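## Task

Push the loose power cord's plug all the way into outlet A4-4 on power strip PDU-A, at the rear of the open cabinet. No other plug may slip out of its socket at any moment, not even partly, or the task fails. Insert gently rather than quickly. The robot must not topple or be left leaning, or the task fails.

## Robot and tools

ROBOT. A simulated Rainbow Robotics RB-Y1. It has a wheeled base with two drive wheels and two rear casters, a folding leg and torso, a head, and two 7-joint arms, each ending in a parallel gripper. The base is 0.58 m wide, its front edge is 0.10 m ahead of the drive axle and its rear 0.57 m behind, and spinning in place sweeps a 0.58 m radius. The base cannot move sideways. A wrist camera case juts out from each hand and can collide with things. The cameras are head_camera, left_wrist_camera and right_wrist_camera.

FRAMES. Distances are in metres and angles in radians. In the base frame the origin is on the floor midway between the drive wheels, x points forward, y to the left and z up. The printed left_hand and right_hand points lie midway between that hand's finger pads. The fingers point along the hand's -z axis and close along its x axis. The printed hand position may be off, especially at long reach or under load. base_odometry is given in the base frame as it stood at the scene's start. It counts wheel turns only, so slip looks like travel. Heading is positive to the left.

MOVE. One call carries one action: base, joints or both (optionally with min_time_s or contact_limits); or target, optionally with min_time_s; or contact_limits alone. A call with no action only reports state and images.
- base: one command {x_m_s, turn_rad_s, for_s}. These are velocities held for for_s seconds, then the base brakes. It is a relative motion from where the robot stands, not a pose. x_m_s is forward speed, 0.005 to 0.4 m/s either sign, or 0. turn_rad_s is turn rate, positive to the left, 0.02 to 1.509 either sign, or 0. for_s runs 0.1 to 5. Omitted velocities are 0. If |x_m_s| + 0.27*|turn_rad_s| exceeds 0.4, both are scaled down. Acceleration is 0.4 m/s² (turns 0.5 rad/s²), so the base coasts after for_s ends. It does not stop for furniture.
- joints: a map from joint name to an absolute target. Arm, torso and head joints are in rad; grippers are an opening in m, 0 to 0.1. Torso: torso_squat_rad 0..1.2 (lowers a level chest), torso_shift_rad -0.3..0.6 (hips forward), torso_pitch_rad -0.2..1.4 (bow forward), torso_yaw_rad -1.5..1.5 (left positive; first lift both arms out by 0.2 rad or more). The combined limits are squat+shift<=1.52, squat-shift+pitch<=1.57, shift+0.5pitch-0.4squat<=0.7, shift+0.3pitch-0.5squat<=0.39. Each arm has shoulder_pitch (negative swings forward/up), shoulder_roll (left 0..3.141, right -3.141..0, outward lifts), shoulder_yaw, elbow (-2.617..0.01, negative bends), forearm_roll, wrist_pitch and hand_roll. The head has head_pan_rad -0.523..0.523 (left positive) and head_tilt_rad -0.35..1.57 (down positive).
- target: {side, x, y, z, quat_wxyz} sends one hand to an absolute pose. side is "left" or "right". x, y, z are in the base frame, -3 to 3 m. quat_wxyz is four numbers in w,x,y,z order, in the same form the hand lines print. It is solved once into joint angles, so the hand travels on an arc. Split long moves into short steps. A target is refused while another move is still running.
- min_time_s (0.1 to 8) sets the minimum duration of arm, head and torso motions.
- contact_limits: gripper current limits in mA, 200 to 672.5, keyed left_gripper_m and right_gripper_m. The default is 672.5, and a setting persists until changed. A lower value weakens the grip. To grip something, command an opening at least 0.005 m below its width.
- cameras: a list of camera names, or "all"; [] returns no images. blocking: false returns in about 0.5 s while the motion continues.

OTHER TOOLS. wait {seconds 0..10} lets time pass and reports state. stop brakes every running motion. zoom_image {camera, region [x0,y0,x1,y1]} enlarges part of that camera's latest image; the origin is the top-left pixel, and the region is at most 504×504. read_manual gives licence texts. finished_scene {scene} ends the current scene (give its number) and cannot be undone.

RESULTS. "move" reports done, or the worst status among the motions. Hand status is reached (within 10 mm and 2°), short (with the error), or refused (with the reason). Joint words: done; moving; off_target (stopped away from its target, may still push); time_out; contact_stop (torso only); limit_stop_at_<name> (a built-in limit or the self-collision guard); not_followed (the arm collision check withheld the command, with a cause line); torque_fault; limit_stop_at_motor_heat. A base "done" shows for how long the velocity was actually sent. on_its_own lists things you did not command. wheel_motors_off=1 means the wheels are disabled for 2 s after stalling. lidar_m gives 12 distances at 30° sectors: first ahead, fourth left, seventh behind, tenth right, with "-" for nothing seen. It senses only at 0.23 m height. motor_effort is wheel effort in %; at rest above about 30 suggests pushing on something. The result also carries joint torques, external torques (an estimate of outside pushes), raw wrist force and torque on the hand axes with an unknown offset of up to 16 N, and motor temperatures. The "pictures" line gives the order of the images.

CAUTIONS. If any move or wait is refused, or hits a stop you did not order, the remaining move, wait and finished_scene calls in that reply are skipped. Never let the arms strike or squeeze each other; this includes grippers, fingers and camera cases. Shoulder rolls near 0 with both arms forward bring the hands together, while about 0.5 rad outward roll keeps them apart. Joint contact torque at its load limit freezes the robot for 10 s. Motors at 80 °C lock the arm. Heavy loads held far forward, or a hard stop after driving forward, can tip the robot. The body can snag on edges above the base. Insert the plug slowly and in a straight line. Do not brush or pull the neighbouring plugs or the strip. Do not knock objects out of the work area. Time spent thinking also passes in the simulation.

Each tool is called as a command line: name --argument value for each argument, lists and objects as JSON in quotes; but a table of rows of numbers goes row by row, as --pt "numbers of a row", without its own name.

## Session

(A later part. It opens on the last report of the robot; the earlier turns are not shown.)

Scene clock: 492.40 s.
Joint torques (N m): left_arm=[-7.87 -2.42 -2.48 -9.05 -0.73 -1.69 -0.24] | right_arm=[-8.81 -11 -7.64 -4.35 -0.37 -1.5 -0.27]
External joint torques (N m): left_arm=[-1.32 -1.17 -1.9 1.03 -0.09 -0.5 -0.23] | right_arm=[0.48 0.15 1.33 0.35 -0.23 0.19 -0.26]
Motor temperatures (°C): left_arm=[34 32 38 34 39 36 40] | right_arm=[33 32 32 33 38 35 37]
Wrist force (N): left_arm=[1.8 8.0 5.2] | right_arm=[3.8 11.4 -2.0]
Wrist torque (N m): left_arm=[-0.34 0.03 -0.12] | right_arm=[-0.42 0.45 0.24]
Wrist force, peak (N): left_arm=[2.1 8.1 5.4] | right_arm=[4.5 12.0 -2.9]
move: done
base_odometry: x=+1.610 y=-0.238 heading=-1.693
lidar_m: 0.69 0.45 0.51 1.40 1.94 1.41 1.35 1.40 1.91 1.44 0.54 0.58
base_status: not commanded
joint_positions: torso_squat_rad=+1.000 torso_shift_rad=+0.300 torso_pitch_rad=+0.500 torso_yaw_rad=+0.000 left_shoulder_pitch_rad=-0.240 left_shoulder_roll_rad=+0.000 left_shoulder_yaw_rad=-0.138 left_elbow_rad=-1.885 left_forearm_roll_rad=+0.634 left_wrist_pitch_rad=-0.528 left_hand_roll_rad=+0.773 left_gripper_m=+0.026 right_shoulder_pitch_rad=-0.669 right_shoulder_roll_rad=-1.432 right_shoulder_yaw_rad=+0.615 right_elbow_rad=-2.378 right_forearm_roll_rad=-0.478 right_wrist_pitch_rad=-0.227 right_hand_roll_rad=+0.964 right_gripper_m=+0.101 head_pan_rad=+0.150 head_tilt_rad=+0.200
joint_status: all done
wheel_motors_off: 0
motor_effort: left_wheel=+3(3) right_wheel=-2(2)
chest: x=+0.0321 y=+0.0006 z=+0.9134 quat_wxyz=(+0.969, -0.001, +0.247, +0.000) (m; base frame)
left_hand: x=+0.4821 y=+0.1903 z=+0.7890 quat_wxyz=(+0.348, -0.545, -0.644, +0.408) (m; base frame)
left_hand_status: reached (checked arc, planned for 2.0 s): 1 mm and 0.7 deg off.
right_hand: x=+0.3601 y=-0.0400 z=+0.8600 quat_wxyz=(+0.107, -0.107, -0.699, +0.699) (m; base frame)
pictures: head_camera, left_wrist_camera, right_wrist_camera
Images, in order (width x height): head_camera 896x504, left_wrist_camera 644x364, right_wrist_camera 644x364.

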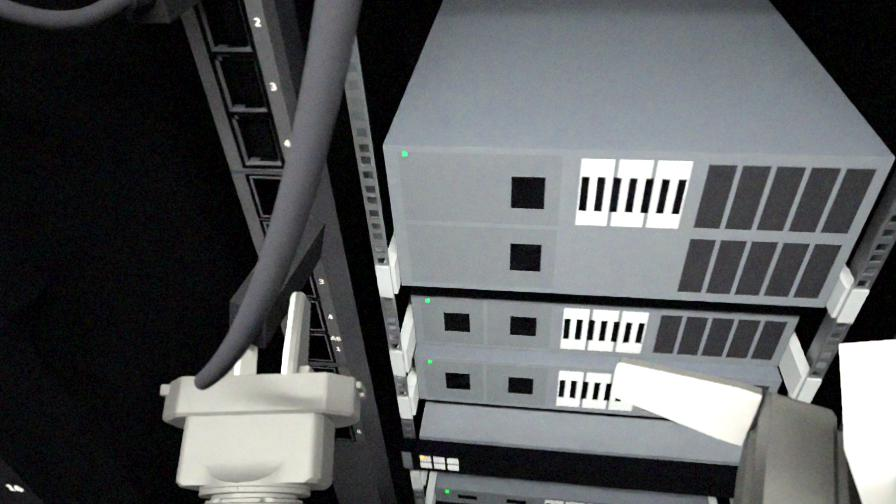

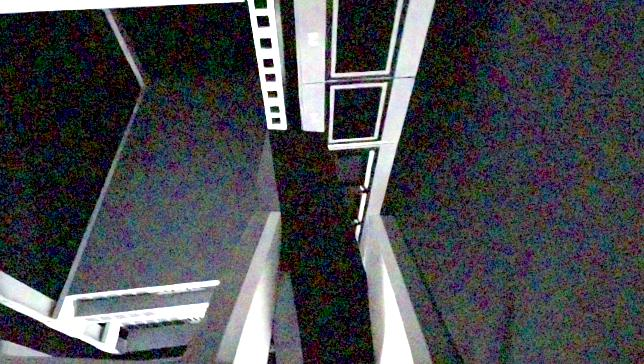

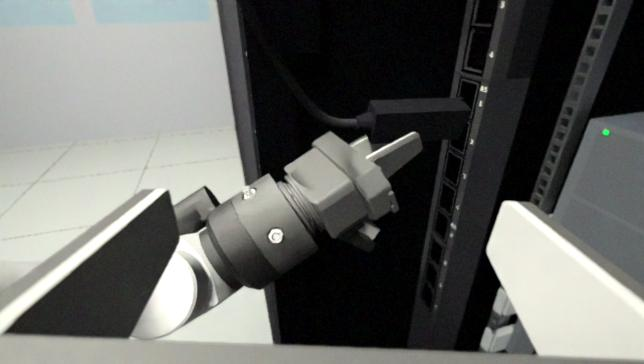

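move --base '{"turn_rad_s": 0.025, "for_s": 1.1}' --cameras '[]'

move --target '{"side":"left","x":0.482,"y":0.20,"z":0.79,"quat_wxyz":[0.3373,-0.5291,-0.6561,0.4182]}' --min_time_s 2

zoom_image --camera "head_camera" --region '[120, 60, 440, 380]'

zoom_image --camera "left_wrist_camera" --region '[160, 0, 520, 360]'

zoom_image --camera "right_wrist_camera" --region '[300, 0, 580, 280]'

Scene clock: 524.70 s.
Joint torques (N m): left_arm=[-7.52 -2.69 -1.82 -9.2 -0.54 -1.75 -0.3] | right_arm=[-8.75 -11.08 -7.71 -4.44 -0.25 -1.44 -0.27]
External joint torques (N m): left_arm=[-0.97 -1.44 -1.24 0.88 0.11 -0.55 -0.29] | right_arm=[0.54 0.07 1.25 0.26 -0.11 0.25 -0.26]
Motor temperatures (°C): left_arm=[34 32 37 34 38 35 40] | right_arm=[33 32 32 33 38 35 37]
Wrist force (N): left_arm=[1.9 7.9 5.2] | right_arm=[3.8 11.2 -1.9]
Wrist torque (N m): left_arm=[-0.32 0.04 -0.12] | right_arm=[-0.39 0.48 0.24]
Wrist force, peak (N): left_arm=[1.9 8.1 5.3] | right_arm=[4.3 12.3 -2.5]
move: done
base_odometry: x=+1.610 y=-0.238 heading=-1.667
lidar_m: 0.62 0.45 0.52 1.54 1.89 1.40 1.34 1.41 1.96 1.30 0.54 0.64
base_status: done (sent for 1.1 of 1.1 s)
joint_positions: torso_squat_rad=+1.000 torso_shift_rad=+0.300 torso_pitch_rad=+0.500 torso_yaw_rad=+0.000 left_shoulder_pitch_rad=-0.240 left_shoulder_roll_rad=+0.000 left_shoulder_yaw_rad=-0.138 left_elbow_rad=-1.885 left_forearm_roll_rad=+0.634 left_wrist_pitch_rad=-0.528 left_hand_roll_rad=+0.773 left_gripper_m=+0.026 right_shoulder_pitch_rad=-0.669 right_shoulder_roll_rad=-1.432 right_shoulder_yaw_rad=+0.615 right_elbow_rad=-2.378 right_forearm_roll_rad=-0.478 right_wrist_pitch_rad=-0.227 right_hand_roll_rad=+0.964 right_gripper_m=+0.101 head_pan_rad=+0.150 head_tilt_rad=+0.200
joint_status: not commanded
wheel_motors_off: 0
motor_effort: left_wheel=-8(16) right_wheel=+4(13)
chest: x=+0.0321 y=+0.0006 z=+0.9134 quat_wxyz=(+0.969, -0.001, +0.247, +0.000) (m; base frame)
left_hand: x=+0.4821 y=+0.1903 z=+0.7890 quat_wxyz=(+0.348, -0.545, -0.644, +0.408) (m; base frame)
right_hand: x=+0.3601 y=-0.0400 z=+0.8600 quat_wxyz=(+0.107, -0.107, -0.699, +0.699) (m; base frame)
pictures: none
No camera images: "cameras" was empty.

Scene clock: 527.03 s.
Joint torques (N m): left_arm=[-8.03 -2.31 -0.44 -8.84 -0.47 -1.62 -0.43] | right_arm=[-8.65 -11.08 -7.63 -4.38 -0.25 -1.43 -0.31]
External joint torques (N m): left_arm=[-1.43 -1.16 0.11 1.21 0.25 -0.51 -0.42] | right_arm=[0.64 0.07 1.34 0.31 -0.11 0.26 -0.3]
Motor temperatures (°C): left_arm=[34 32 37 34 38 35 40] | right_arm=[33 32 32 33 38 35 37]
Wrist force (N): left_arm=[1.8 7.9 5.2] | right_arm=[4.2 11.2 -2.1]
Wrist torque (N m): left_arm=[-0.33 0.03 -0.12] | right_arm=[-0.40 0.49 0.22]
Wrist force, peak (N): left_arm=[1.9 8.1 5.3] | right_arm=[4.0 12.1 -2.1]
move: done
base_odometry: x=+1.610 y=-0.238 heading=-1.667
lidar_m: 0.63 0.45 0.53 1.55 1.90 1.40 1.35 1.40 1.96 1.30 0.54 0.63
base_status: not commanded
joint_positions: torso_squat_rad=+1.000 torso_shift_rad=+0.300 torso_pitch_rad=+0.500 torso_yaw_rad=+0.000 left_shoulder_pitch_rad=-0.245 left_shoulder_roll_rad=+0.000 left_shoulder_yaw_rad=-0.135 left_elbow_rad=-1.885 left_forearm_roll_rad=+0.696 left_wrist_pitch_rad=-0.553 left_hand_roll_rad=+0.703 left_gripper_m=+0.026 right_shoulder_pitch_rad=-0.669 right_shoulder_roll_rad=-1.432 right_shoulder_yaw_rad=+0.615 right_elbow_rad=-2.378 right_forearm_roll_rad=-0.478 right_wrist_pitch_rad=-0.227 right_hand_roll_rad=+0.964 right_gripper_m=+0.101 head_pan_rad=+0.150 head_tilt_rad=+0.200
joint_status: all done
wheel_motors_off: 0
motor_effort: left_wheel=-8(8) right_wheel=+4(5)
chest: x=+0.0321 y=+0.0006 z=+0.9134 quat_wxyz=(+0.969, -0.001, +0.247, +0.000) (m; base frame)
left_hand: x=+0.4818 y=+0.2000 z=+0.7894 quat_wxyz=(+0.339, -0.531, -0.656, +0.417) (m; base frame)
left_hand_status: reached (checked arc, planned for 2.0 s): 1 mm and 0.3 deg off.
right_hand: x=+0.3601 y=-0.0400 z=+0.8600 quat_wxyz=(+0.107, -0.107, -0.699, +0.699) (m; base frame)
pictures: head_camera, left_wrist_camera, right_wrist_camera
Images, in order (width x height): head_camera 896x504, left_wrist_camera 644x364, right_wrist_camera 644x364.

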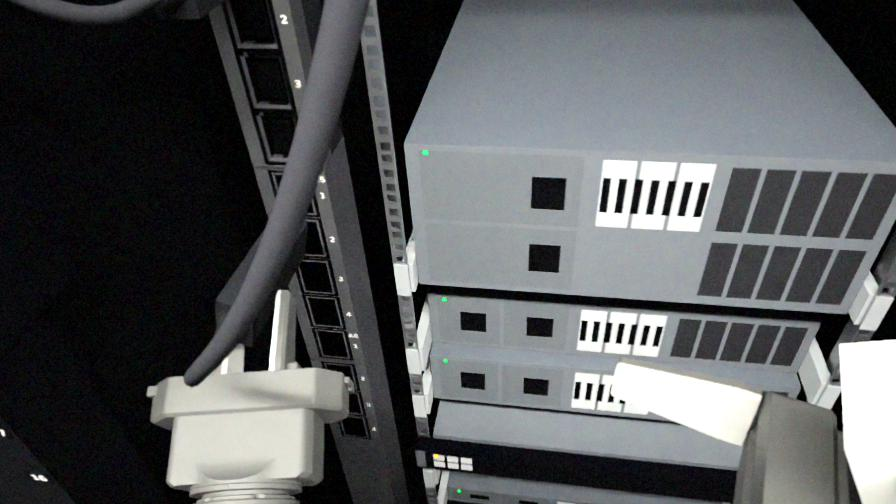

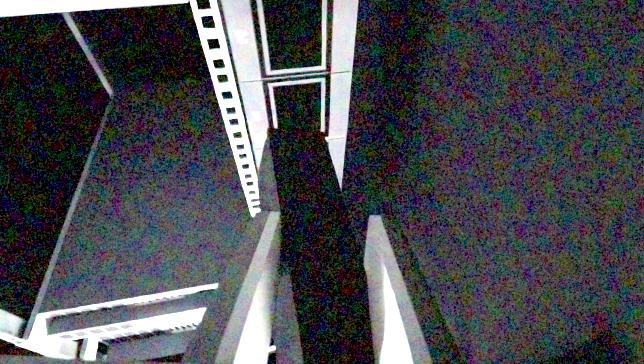

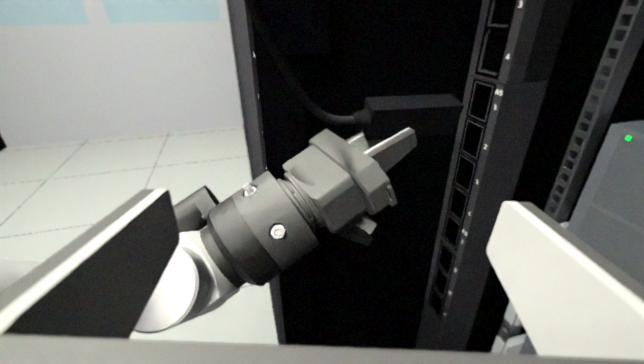

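Scaled by 1.575 from the camera's 896x504 image, which has a finer 1280x720 frame.

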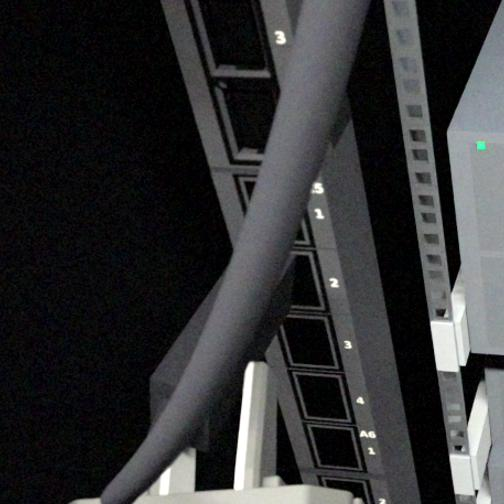

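Scaled by 1.400 from the camera's 644x364 image, which has a finer 1265x715 frame.

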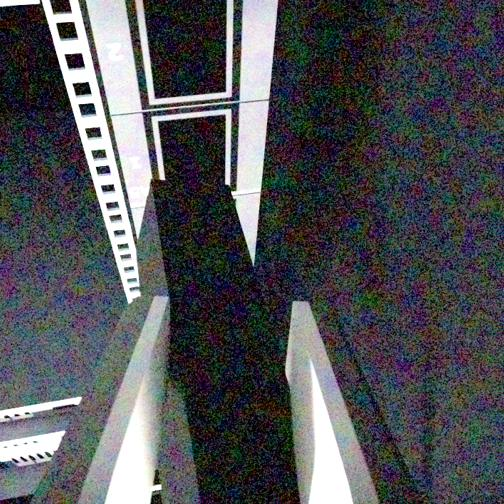

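Scaled by 1.800 from the camera's 644x364 image, which has a finer 1265x715 frame.

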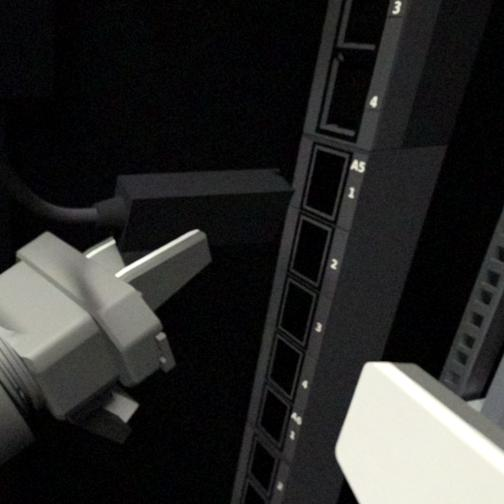

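move --target '{"side":"left","x":0.472,"y":0.20,"z":0.852,"quat_wxyz":[0.3300,-0.5190,-0.6641,0.4240]}' --min_time_s 3

zoom_image --camera "head_camera" --region '[120, 60, 440, 380]'

zoom_image --camera "left_wrist_camera" --region '[160, 0, 520, 360]'

zoom_image --camera "right_wrist_camera" --region '[300, 0, 580, 280]'

Scene clock: 542.50 s.
Joint torques (N m): left_arm=[-5.64 -2.36 -2.11 -9.93 -0.71 -0.21 -0.44] | right_arm=[-8.56 -11 -7.81 -4.36 -0.3 -1.41 -0.22]
External joint torques (N m): left_arm=[0.69 -1.03 -1.51 0 0.1 0.21 -0.43] | right_arm=[0.73 0.15 1.16 0.33 -0.16 0.28 -0.21]
Motor temperatures (°C): left_arm=[34 32 37 34 38 35 40] | right_arm=[33 32 32 33 38 35 37]
Wrist force (N): left_arm=[2.0 7.8 5.3] | right_arm=[4.0 11.7 -2.6]
Wrist torque (N m): left_arm=[-0.34 0.05 -0.12] | right_arm=[-0.45 0.45 0.25]
Wrist force, peak (N): left_arm=[1.7 8.2 5.5] | right_arm=[4.6 11.9 -2.3]
move: done
base_odometry: x=+1.610 y=-0.238 heading=-1.667
lidar_m: 0.63 0.45 0.52 1.54 1.89 1.40 1.35 1.41 1.96 1.30 0.54 0.64
base_status: not commanded
joint_positions: torso_squat_rad=+1.000 torso_shift_rad=+0.300 torso_pitch_rad=+0.500 torso_yaw_rad=+0.000 left_shoulder_pitch_rad=-0.233 left_shoulder_roll_rad=+0.000 left_shoulder_yaw_rad=-0.182 left_elbow_rad=-2.126 left_forearm_roll_rad=+1.054 left_wrist_pitch_rad=-0.461 left_hand_roll_rad=+0.264 left_gripper_m=+0.026 right_shoulder_pitch_rad=-0.669 right_shoulder_roll_rad=-1.432 right_shoulder_yaw_rad=+0.615 right_elbow_rad=-2.378 right_forearm_roll_rad=-0.478 right_wrist_pitch_rad=-0.227 right_hand_roll_rad=+0.964 right_gripper_m=+0.101 head_pan_rad=+0.150 head_tilt_rad=+0.200
joint_status: all done
wheel_motors_off: 0
motor_effort: left_wheel=-8(8) right_wheel=+4(5)
chest: x=+0.0321 y=+0.0006 z=+0.9134 quat_wxyz=(+0.969, -0.001, +0.247, +0.000) (m; base frame)
left_hand: x=+0.4722 y=+0.1998 z=+0.8515 quat_wxyz=(+0.330, -0.523, -0.665, +0.420) (m; base frame)
left_hand_status: reached (checked arc, planned for 3.0 s): 1 mm and 0.7 deg off.
right_hand: x=+0.3601 y=-0.0400 z=+0.8600 quat_wxyz=(+0.107, -0.107, -0.699, +0.699) (m; base frame)
pictures: head_camera, left_wrist_camera, right_wrist_camera
Images, in order (width x height): head_camera 896x504, left_wrist_camera 644x364, right_wrist_camera 644x364.

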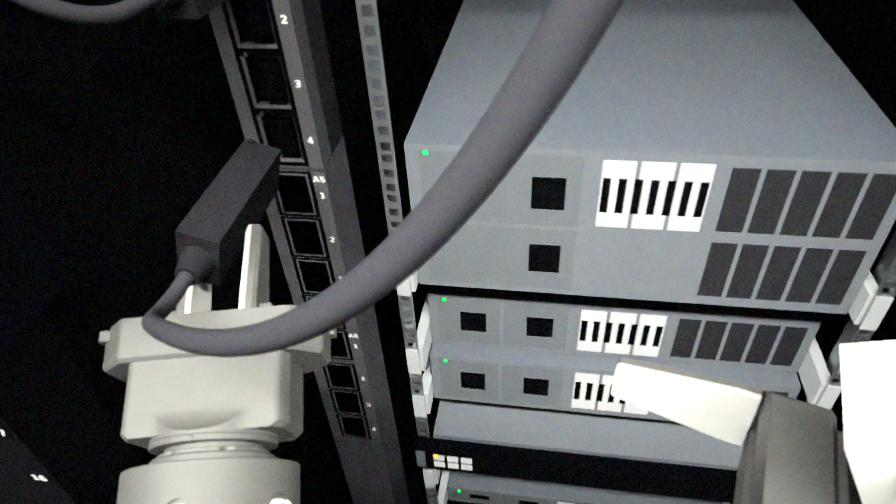

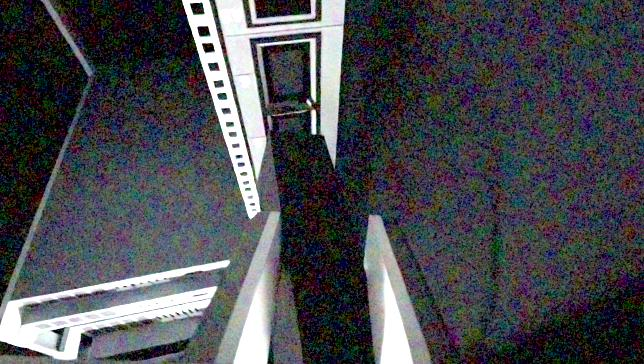

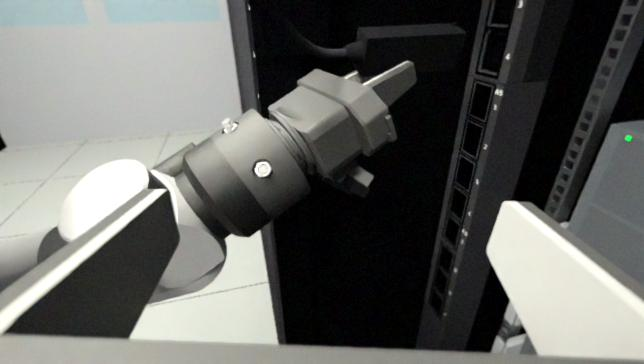

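Scaled by 1.575 from the camera's 896x504 image, which has a finer 1280x720 frame.

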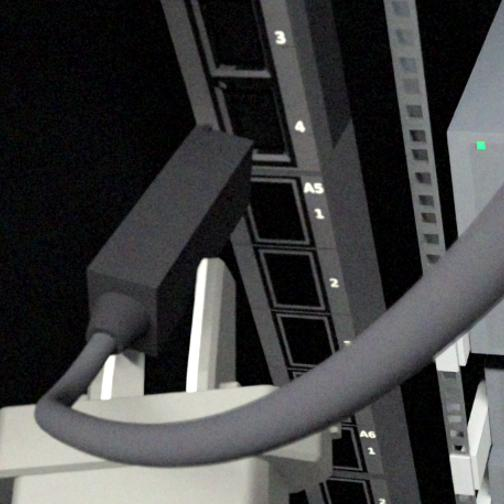

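Scaled by 1.400 from the camera's 644x364 image, which has a finer 1265x715 frame.

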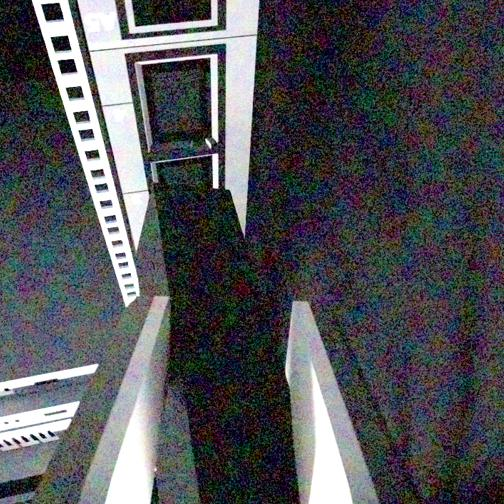

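Scaled by 1.800 from the camera's 644x364 image, which has a finer 1265x715 frame.

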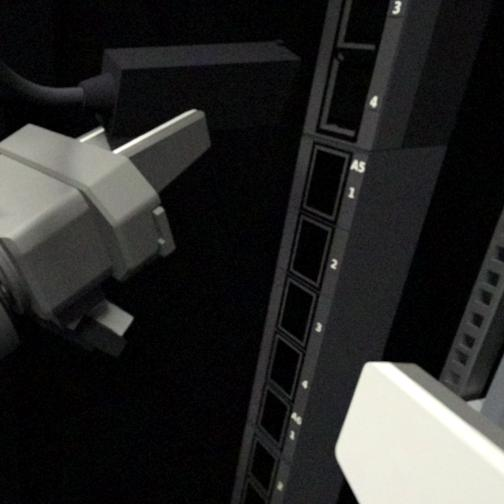

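move --target '{"side":"left","x":0.482,"y":0.20,"z":0.852,"quat_wxyz":[0.3300,-0.5190,-0.6641,0.4240]}' --min_time_s 1.5

zoom_image --camera "head_camera" --region '[160, 60, 360, 260]'

zoom_image --camera "left_wrist_camera" --region '[220, 0, 420, 200]'

zoom_image --camera "right_wrist_camera" --region '[400, 0, 560, 160]'

Scene clock: 564.20 s.
Joint torques (N m): left_arm=[-8.13 -2.51 -0.12 -8.93 -0.82 -0.75 -0.26] | right_arm=[-8.62 -11.12 -7.64 -4.33 -0.29 -1.49 -0.36]
External joint torques (N m): left_arm=[-1.24 -1.25 0.46 0.98 0.01 -0.42 -0.25] | right_arm=[0.67 0.03 1.33 0.36 -0.15 0.2 -0.35]
Motor temperatures (°C): left_arm=[33 32 36 34 38 35 40] | right_arm=[33 32 32 33 37 34 37]
Wrist force (N): left_arm=[2.1 8.2 5.2] | right_arm=[4.0 11.3 -2.2]
Wrist torque (N m): left_arm=[-0.38 0.04 -0.11] | right_arm=[-0.42 0.49 0.22]
Wrist force, peak (N): left_arm=[2.0 8.2 5.6] | right_arm=[4.2 12.1 -2.2]
move: done
base_odometry: x=+1.610 y=-0.238 heading=-1.667
lidar_m: 0.63 0.45 0.52 1.55 1.89 1.41 1.35 1.41 1.96 1.31 0.55 0.64
base_status: not commanded
joint_positions: torso_squat_rad=+1.000 torso_shift_rad=+0.300 torso_pitch_rad=+0.500 torso_yaw_rad=+0.000 left_shoulder_pitch_rad=-0.270 left_shoulder_roll_rad=+0.000 left_shoulder_yaw_rad=-0.170 left_elbow_rad=-2.105 left_forearm_roll_rad=+1.103 left_wrist_pitch_rad=-0.462 left_hand_roll_rad=+0.218 left_gripper_m=+0.026 right_shoulder_pitch_rad=-0.669 right_shoulder_roll_rad=-1.432 right_shoulder_yaw_rad=+0.615 right_elbow_rad=-2.378 right_forearm_roll_rad=-0.478 right_wrist_pitch_rad=-0.227 right_hand_roll_rad=+0.964 right_gripper_m=+0.101 head_pan_rad=+0.150 head_tilt_rad=+0.200
joint_status: all done
wheel_motors_off: 0
motor_effort: left_wheel=-8(8) right_wheel=+4(5)
chest: x=+0.0321 y=+0.0006 z=+0.9134 quat_wxyz=(+0.969, -0.001, +0.247, +0.000) (m; base frame)
left_hand: x=+0.4814 y=+0.1998 z=+0.8519 quat_wxyz=(+0.330, -0.520, -0.664, +0.423) (m; base frame)
left_hand_status: reached (checked arc, planned for 1.5 s): 1 mm and 0.2 deg off.
right_hand: x=+0.3601 y=-0.0400 z=+0.8600 quat_wxyz=(+0.107, -0.107, -0.699, +0.699) (m; base frame)
pictures: head_camera, left_wrist_camera, right_wrist_camera
Images, in order (width x height): head_camera 896x504, left_wrist_camera 644x364, right_wrist_camera 644x364.

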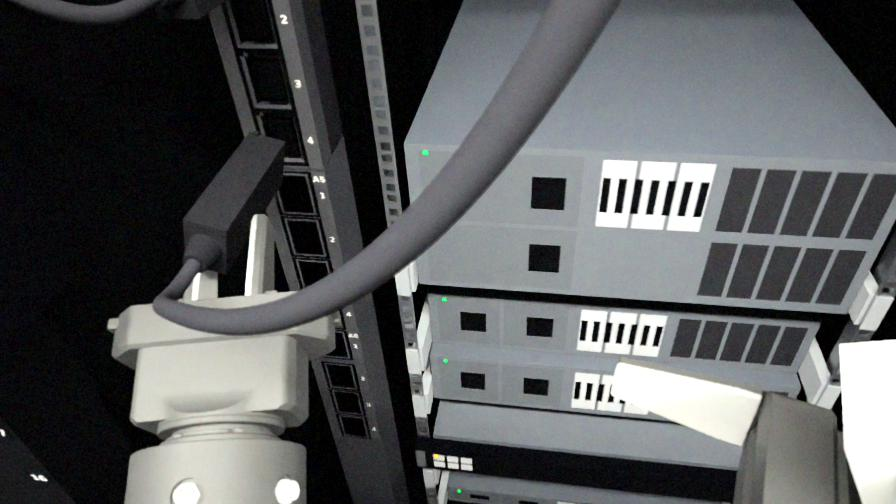

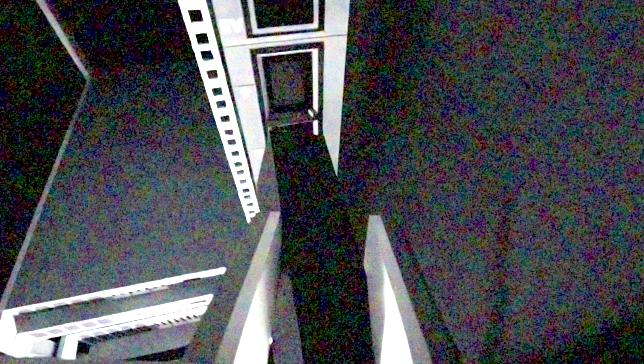

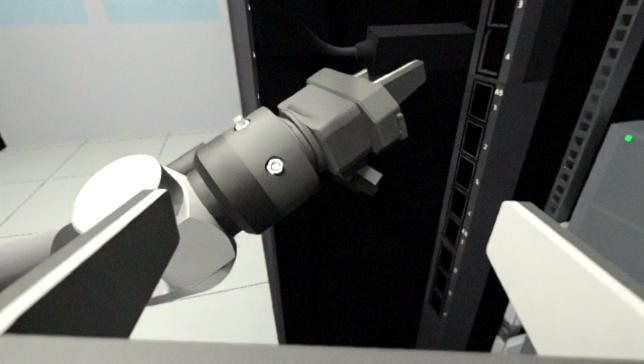

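Scaled by 2.520 from the camera's 896x504 image, which has a finer 1280x720 frame.

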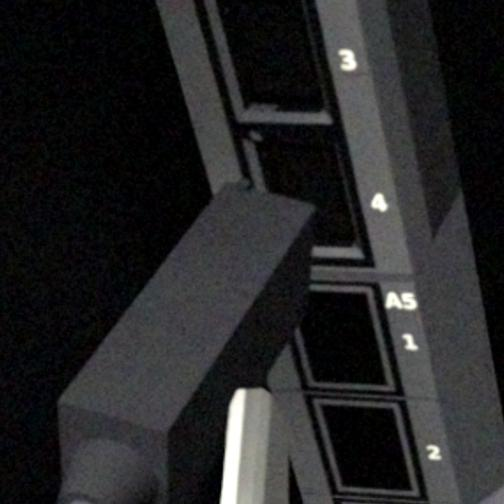

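Scaled by 2.520 from the camera's 644x364 image, which has a finer 1265x715 frame.

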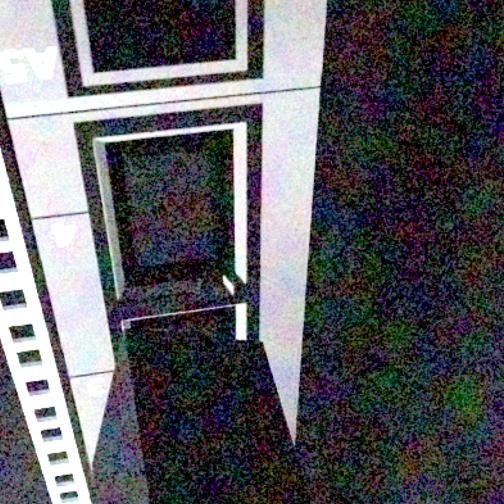

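Scaled by 3.150 from the camera's 644x364 image, which has a finer 1265x715 frame.

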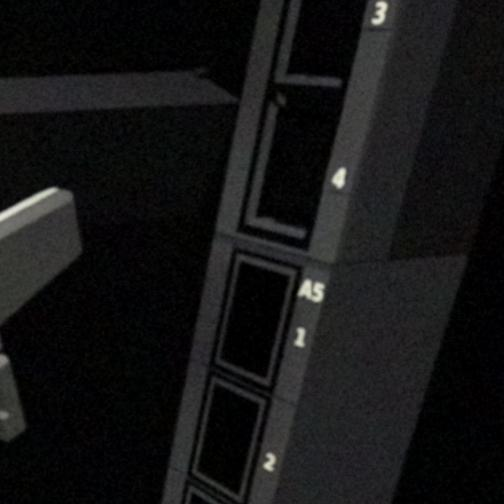

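move --target '{"side":"left","x":0.495,"y":0.201,"z":0.848,"quat_wxyz":[0.3300,-0.5190,-0.6641,0.4240]}' --min_time_s 2

zoom_image --camera "head_camera" --region '[160, 60, 360, 260]'

zoom_image --camera "left_wrist_camera" --region '[220, 0, 420, 200]'

zoom_image --camera "right_wrist_camera" --region '[360, 0, 540, 180]'

Scene clock: 606.70 s.
Joint torques (N m): left_arm=[-9.27 0.1 0.01 -8.88 -0.72 -0.86 0.5] | right_arm=[-8.82 -10.96 -7.61 -4.33 -0.2 -1.49 -0.26]
External joint torques (N m): left_arm=[-1.6 1.17 0.51 1.06 0.11 -0.51 0.51] | right_arm=[0.47 0.19 1.36 0.36 -0.07 0.19 -0.26]
Motor temperatures (°C): left_arm=[34 31 36 34 38 35 40] | right_arm=[33 32 32 33 37 34 37]
Wrist force (N): left_arm=[1.9 8.1 5.4] | right_arm=[4.1 11.5 -1.9]
Wrist torque (N m): left_arm=[-0.37 0.03 -0.13] | right_arm=[-0.45 0.50 0.21]
Wrist force, peak (N): left_arm=[1.8 8.3 5.4] | right_arm=[4.7 11.9 -2.0]
move: done
base_odometry: x=+1.610 y=-0.238 heading=-1.667
lidar_m: 0.63 0.44 0.52 1.55 1.89 1.40 1.35 1.40 1.96 1.30 0.55 0.63
base_status: not commanded
joint_positions: torso_squat_rad=+1.000 torso_shift_rad=+0.300 torso_pitch_rad=+0.500 torso_yaw_rad=+0.000 left_shoulder_pitch_rad=-0.319 left_shoulder_roll_rad=+0.004 left_shoulder_yaw_rad=-0.145 left_elbow_rad=-2.052 left_forearm_roll_rad=+1.108 left_wrist_pitch_rad=-0.464 left_hand_roll_rad=+0.229 left_gripper_m=+0.026 right_shoulder_pitch_rad=-0.669 right_shoulder_roll_rad=-1.432 right_shoulder_yaw_rad=+0.615 right_elbow_rad=-2.378 right_forearm_roll_rad=-0.478 right_wrist_pitch_rad=-0.227 right_hand_roll_rad=+0.964 right_gripper_m=+0.101 head_pan_rad=+0.150 head_tilt_rad=+0.200
joint_status: all done
wheel_motors_off: 0
motor_effort: left_wheel=-8(8) right_wheel=+4(5)
chest: x=+0.0321 y=+0.0006 z=+0.9134 quat_wxyz=(+0.969, -0.001, +0.247, +0.000) (m; base frame)
left_hand: x=+0.4949 y=+0.2009 z=+0.8479 quat_wxyz=(+0.330, -0.519, -0.664, +0.424) (m; base frame)
left_hand_status: reached (checked arc, planned for 2.0 s): 0 mm and 0.0 deg off.
right_hand: x=+0.3601 y=-0.0400 z=+0.8600 quat_wxyz=(+0.107, -0.107, -0.699, +0.699) (m; base frame)
pictures: head_camera, left_wrist_camera, right_wrist_camera
Images, in order (width x height): head_camera 896x504, left_wrist_camera 644x364, right_wrist_camera 644x364.

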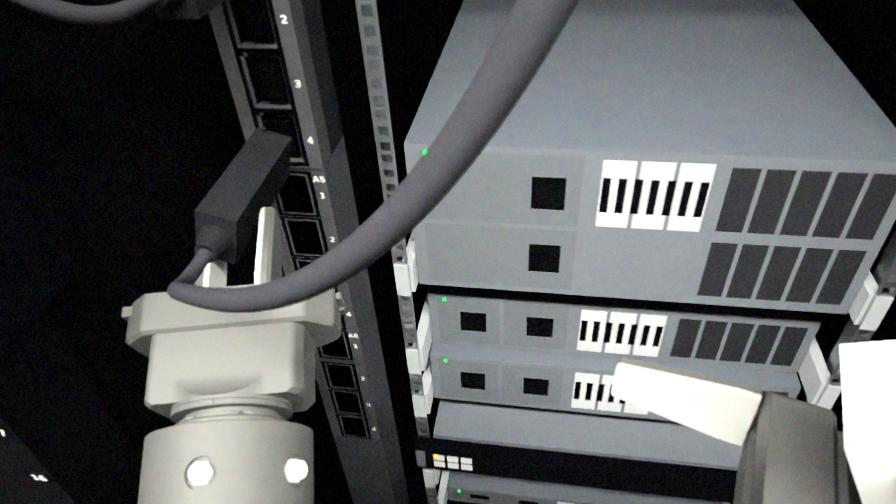

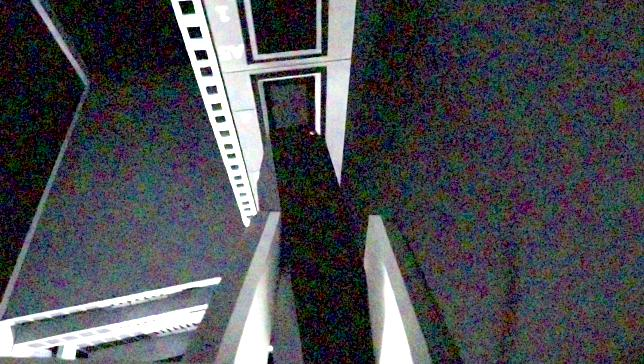

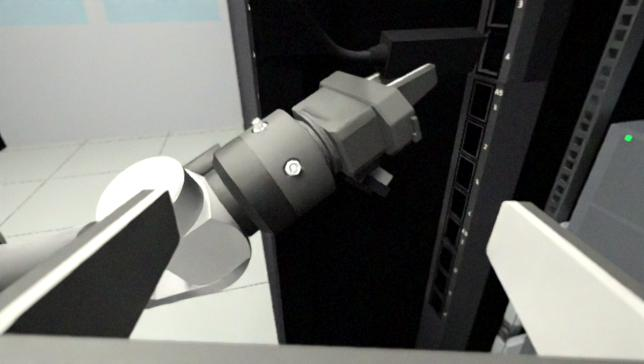

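Scaled by 2.520 from the camera's 896x504 image, which has a finer 1280x720 frame.

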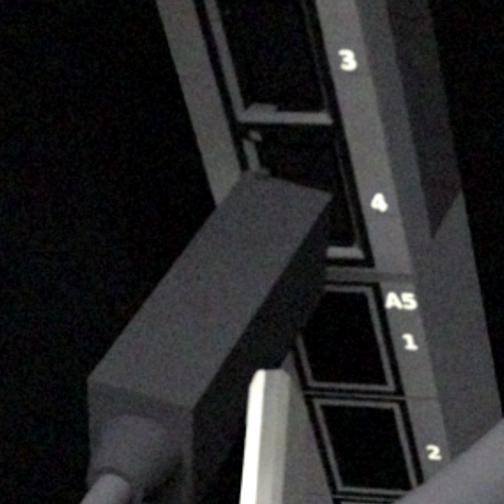

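Scaled by 2.520 from the camera's 644x364 image, which has a finer 1265x715 frame.

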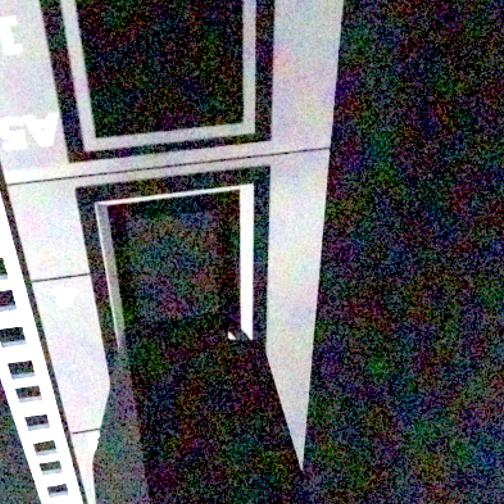

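Scaled by 2.800 from the camera's 644x364 image, which has a finer 1265x715 frame.

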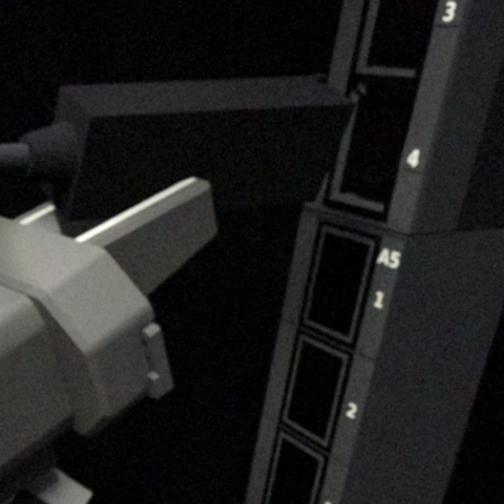

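move --target '{"side":"left","x":0.503,"y":0.2045,"z":0.844,"quat_wxyz":[0.3300,-0.5190,-0.6641,0.4240]}' --min_time_s 2

zoom_image --camera "head_camera" --region '[160, 60, 360, 260]'

zoom_image --camera "left_wrist_camera" --region '[220, 0, 420, 200]'

zoom_image --camera "right_wrist_camera" --region '[360, 0, 540, 180]'

Scene clock: 630.70 s.
Joint torques (N m): left_arm=[-9.48 0.69 0.28 -8.96 -0.72 -0.79 0.4] | right_arm=[-8.74 -10.78 -7.65 -4.45 -0.31 -1.45 -0.24]
External joint torques (N m): left_arm=[-1.41 1.42 0.59 1.01 0.11 -0.4 0.41] | right_arm=[0.55 0.37 1.32 0.24 -0.17 0.24 -0.23]
Motor temperatures (°C): left_arm=[34 31 36 34 38 35 40] | right_arm=[33 32 32 33 37 34 37]
Wrist force (N): left_arm=[1.9 7.8 5.1] | right_arm=[4.1 11.5 -1.7]
Wrist torque (N m): left_arm=[-0.32 0.04 -0.13] | right_arm=[-0.45 0.46 0.23]
Wrist force, peak (N): left_arm=[1.8 8.3 5.5] | right_arm=[4.1 12.3 -2.0]
move: done
base_odometry: x=+1.610 y=-0.238 heading=-1.667
lidar_m: 0.63 0.45 0.52 1.54 1.89 1.41 1.35 1.41 1.96 1.31 0.54 0.64
base_status: not commanded
joint_positions: torso_squat_rad=+1.000 torso_shift_rad=+0.300 torso_pitch_rad=+0.500 torso_yaw_rad=+0.000 left_shoulder_pitch_rad=-0.344 left_shoulder_roll_rad=+0.019 left_shoulder_yaw_rad=-0.130 left_elbow_rad=-2.019 left_forearm_roll_rad=+1.109 left_wrist_pitch_rad=-0.471 left_hand_roll_rad=+0.249 left_gripper_m=+0.026 right_shoulder_pitch_rad=-0.669 right_shoulder_roll_rad=-1.432 right_shoulder_yaw_rad=+0.615 right_elbow_rad=-2.378 right_forearm_roll_rad=-0.478 right_wrist_pitch_rad=-0.227 right_hand_roll_rad=+0.964 right_gripper_m=+0.101 head_pan_rad=+0.150 head_tilt_rad=+0.200
joint_status: all done
wheel_motors_off: 0
motor_effort: left_wheel=-8(8) right_wheel=+4(5)
chest: x=+0.0321 y=+0.0006 z=+0.9134 quat_wxyz=(+0.969, -0.001, +0.247, +0.000) (m; base frame)
left_hand: x=+0.5025 y=+0.2046 z=+0.8440 quat_wxyz=(+0.330, -0.519, -0.664, +0.425) (m; base frame)
left_hand_status: reached (checked arc, planned for 2.0 s): 0 mm and 0.1 deg off.
right_hand: x=+0.3601 y=-0.0400 z=+0.8600 quat_wxyz=(+0.107, -0.107, -0.699, +0.699) (m; base frame)
pictures: head_camera, left_wrist_camera, right_wrist_camera
Images, in order (width x height): head_camera 896x504, left_wrist_camera 644x364, right_wrist_camera 644x364.

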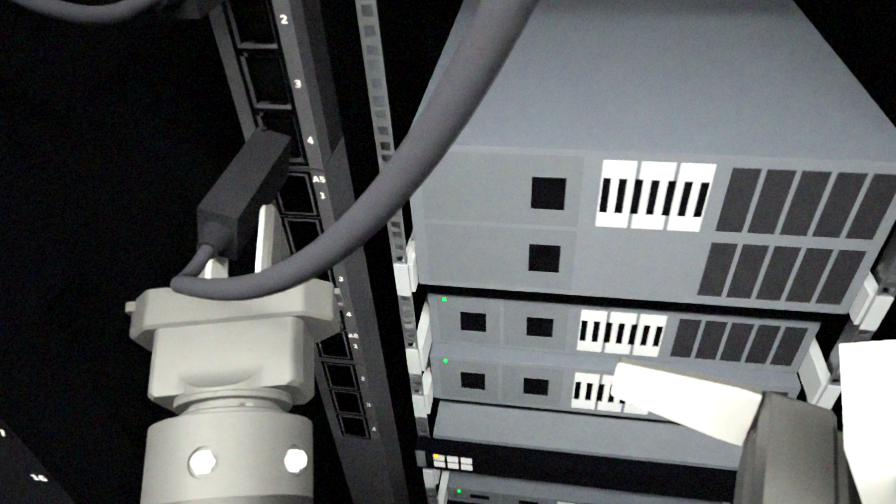

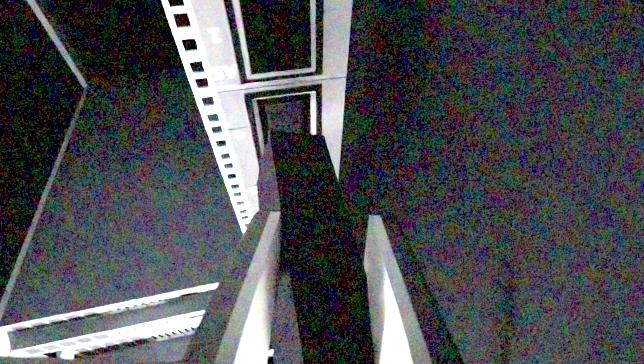

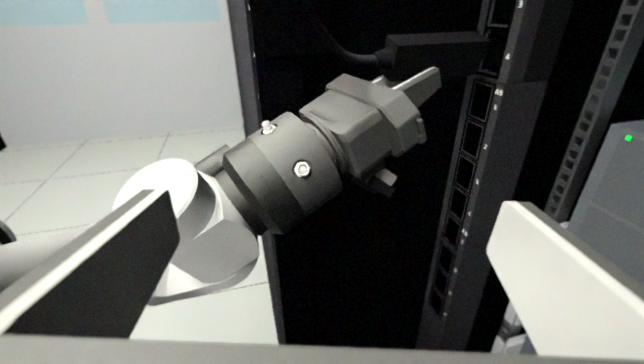

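Scaled by 2.520 from the camera's 896x504 image, which has a finer 1280x720 frame.

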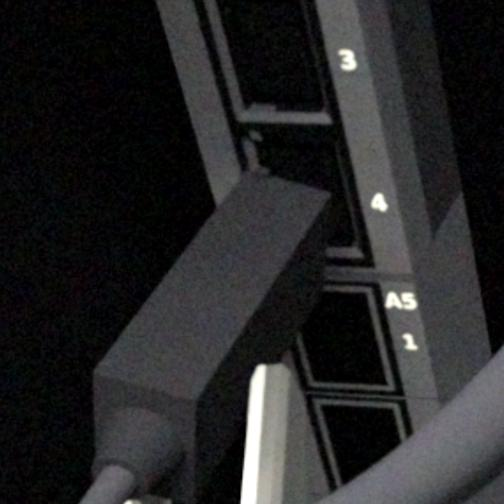

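Scaled by 2.520 from the camera's 644x364 image, which has a finer 1265x715 frame.

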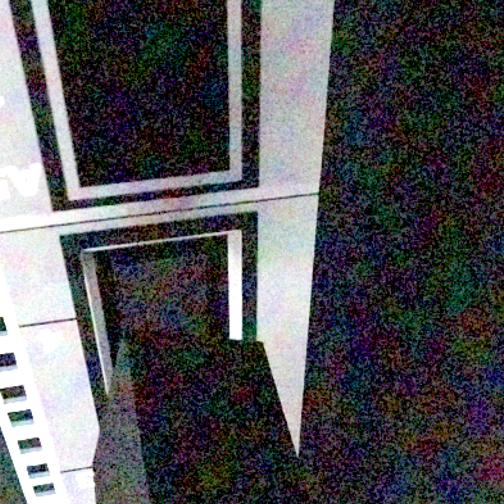

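Scaled by 2.800 from the camera's 644x364 image, which has a finer 1265x715 frame.

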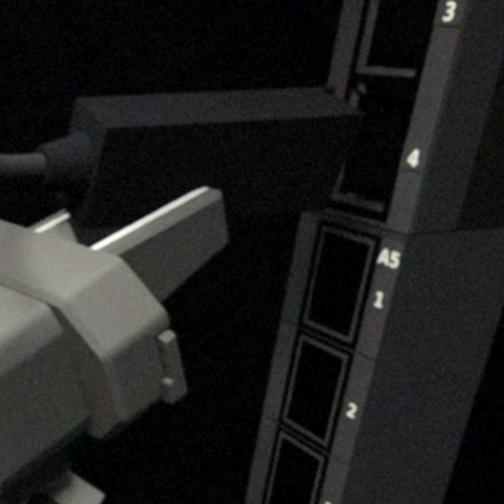

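move --target '{"side":"left","x":0.511,"y":0.2045,"z":0.8455,"quat_wxyz":[0.3300,-0.5190,-0.6641,0.4240]}' --min_time_s 2

zoom_image --camera "head_camera" --region '[200, 80, 360, 240]'

zoom_image --camera "left_wrist_camera" --region '[220, 0, 420, 200]'

zoom_image --camera "right_wrist_camera" --region '[420, 0, 540, 120]'

Scene clock: 645.63 s.
Joint torques (N m): left_arm=[-9.9 -2.23 0.16 -9.07 -0.58 -0.24 -0.27] | right_arm=[-8.88 -10.78 -7.63 -4.37 -0.29 -1.44 -0.25]
External joint torques (N m): left_arm=[-1.35 -1.59 0.49 0.89 0.24 0.14 -0.26] | right_arm=[0.41 0.37 1.34 0.33 -0.16 0.25 -0.24]
Motor temperatures (°C): left_arm=[34 31 36 34 38 35 40] | right_arm=[33 31 32 33 37 34 37]
Wrist force (N): left_arm=[1.9 8.0 5.3] | right_arm=[3.8 11.3 -1.7]
Wrist torque (N m): left_arm=[-0.34 0.05 -0.14] | right_arm=[-0.42 0.47 0.19]
Wrist force, peak (N): left_arm=[2.0 8.1 5.5] | right_arm=[3.8 12.1 -2.8]
move: done
base_odometry: x=+1.610 y=-0.238 heading=-1.667
lidar_m: 0.63 0.44 0.53 1.55 1.90 1.40 1.35 1.41 1.96 1.30 0.54 0.64
base_status: not commanded
joint_positions: torso_squat_rad=+1.000 torso_shift_rad=+0.300 torso_pitch_rad=+0.500 torso_yaw_rad=+0.000 left_shoulder_pitch_rad=-0.375 left_shoulder_roll_rad=+0.016 left_shoulder_yaw_rad=-0.113 left_elbow_rad=-1.996 left_forearm_roll_rad=+1.117 left_wrist_pitch_rad=-0.463 left_hand_roll_rad=+0.243 left_gripper_m=+0.026 right_shoulder_pitch_rad=-0.669 right_shoulder_roll_rad=-1.432 right_shoulder_yaw_rad=+0.615 right_elbow_rad=-2.378 right_forearm_roll_rad=-0.478 right_wrist_pitch_rad=-0.227 right_hand_roll_rad=+0.964 right_gripper_m=+0.101 head_pan_rad=+0.150 head_tilt_rad=+0.200
joint_status: all done
wheel_motors_off: 0
motor_effort: left_wheel=-8(8) right_wheel=+4(5)
chest: x=+0.0321 y=+0.0006 z=+0.9134 quat_wxyz=(+0.969, -0.001, +0.247, +0.000) (m; base frame)
left_hand: x=+0.5105 y=+0.2044 z=+0.8454 quat_wxyz=(+0.330, -0.519, -0.664, +0.424) (m; base frame)
left_hand_status: reached (checked arc, planned for 2.0 s): 0 mm and 0.0 deg off.
right_hand: x=+0.3601 y=-0.0400 z=+0.8600 quat_wxyz=(+0.107, -0.107, -0.699, +0.699) (m; base frame)
pictures: head_camera, left_wrist_camera, right_wrist_camera
Images, in order (width x height): head_camera 896x504, left_wrist_camera 644x364, right_wrist_camera 644x364.

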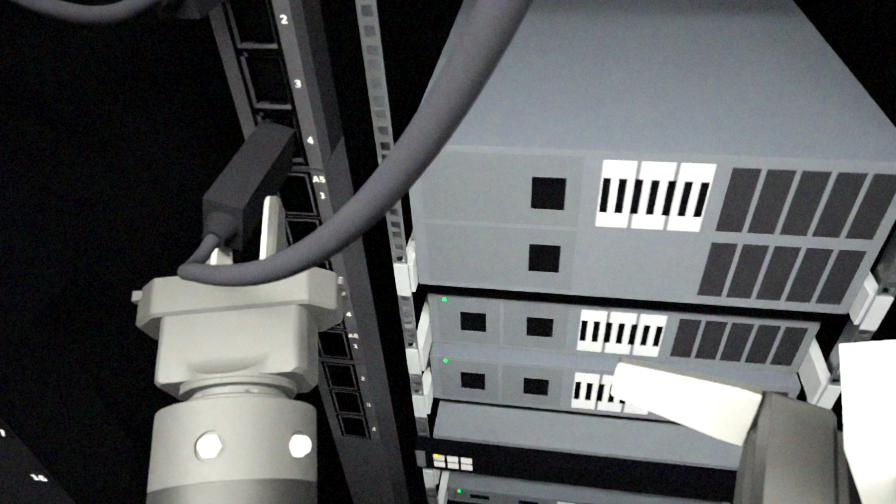

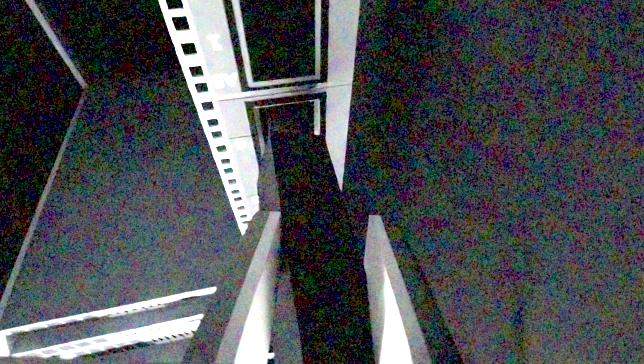

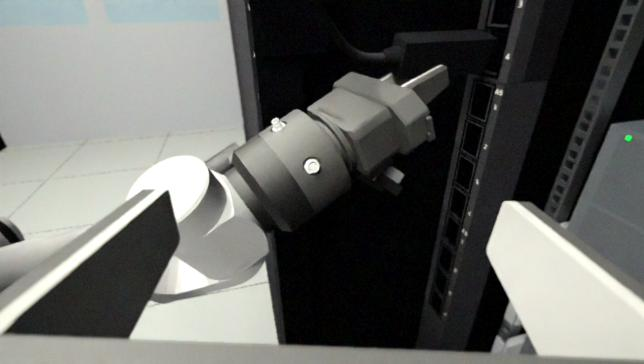

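Scaled by 3.150 from the camera's 896x504 image, which has a finer 1280x720 frame.

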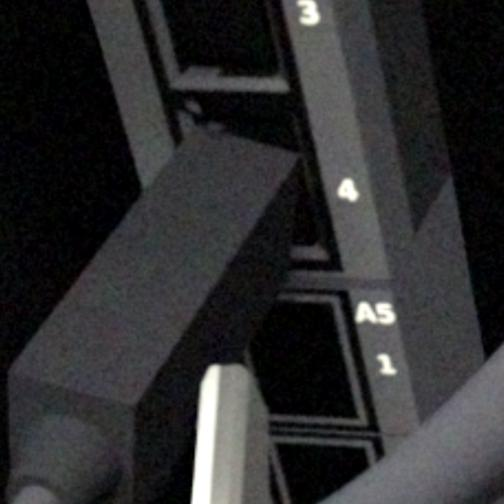

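Scaled by 2.520 from the camera's 644x364 image, which has a finer 1265x715 frame.

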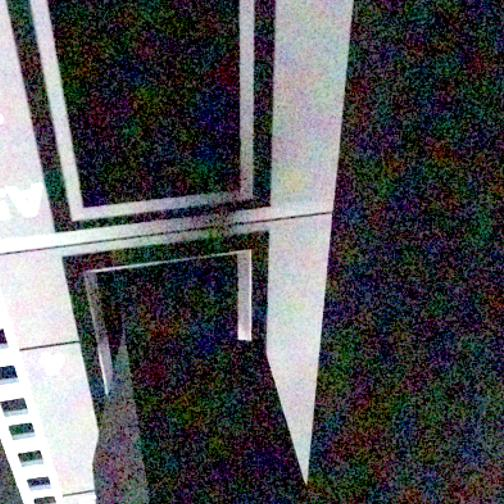

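Scaled by 4.200 from the camera's 644x364 image, which has a finer 1265x715 frame.

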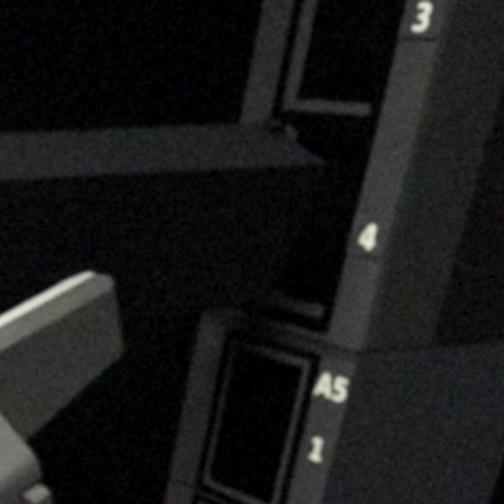

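zoom_image --camera "head_camera" --region '[240, 90, 320, 170]'

zoom_image --camera "right_wrist_camera" --region '[460, 10, 540, 90]'

Scaled by 6.300 from the camera's 896x504 image, which has a finer 1280x720 frame.

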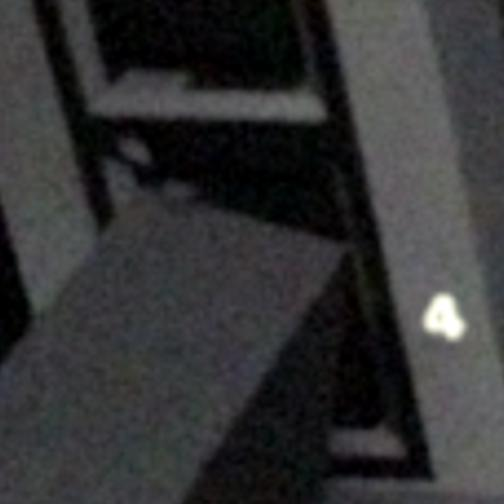

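Scaled by 6.300 from the camera's 644x364 image, which has a finer 1265x715 frame.

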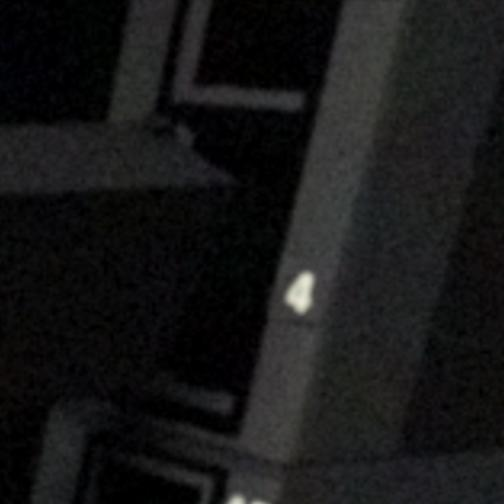

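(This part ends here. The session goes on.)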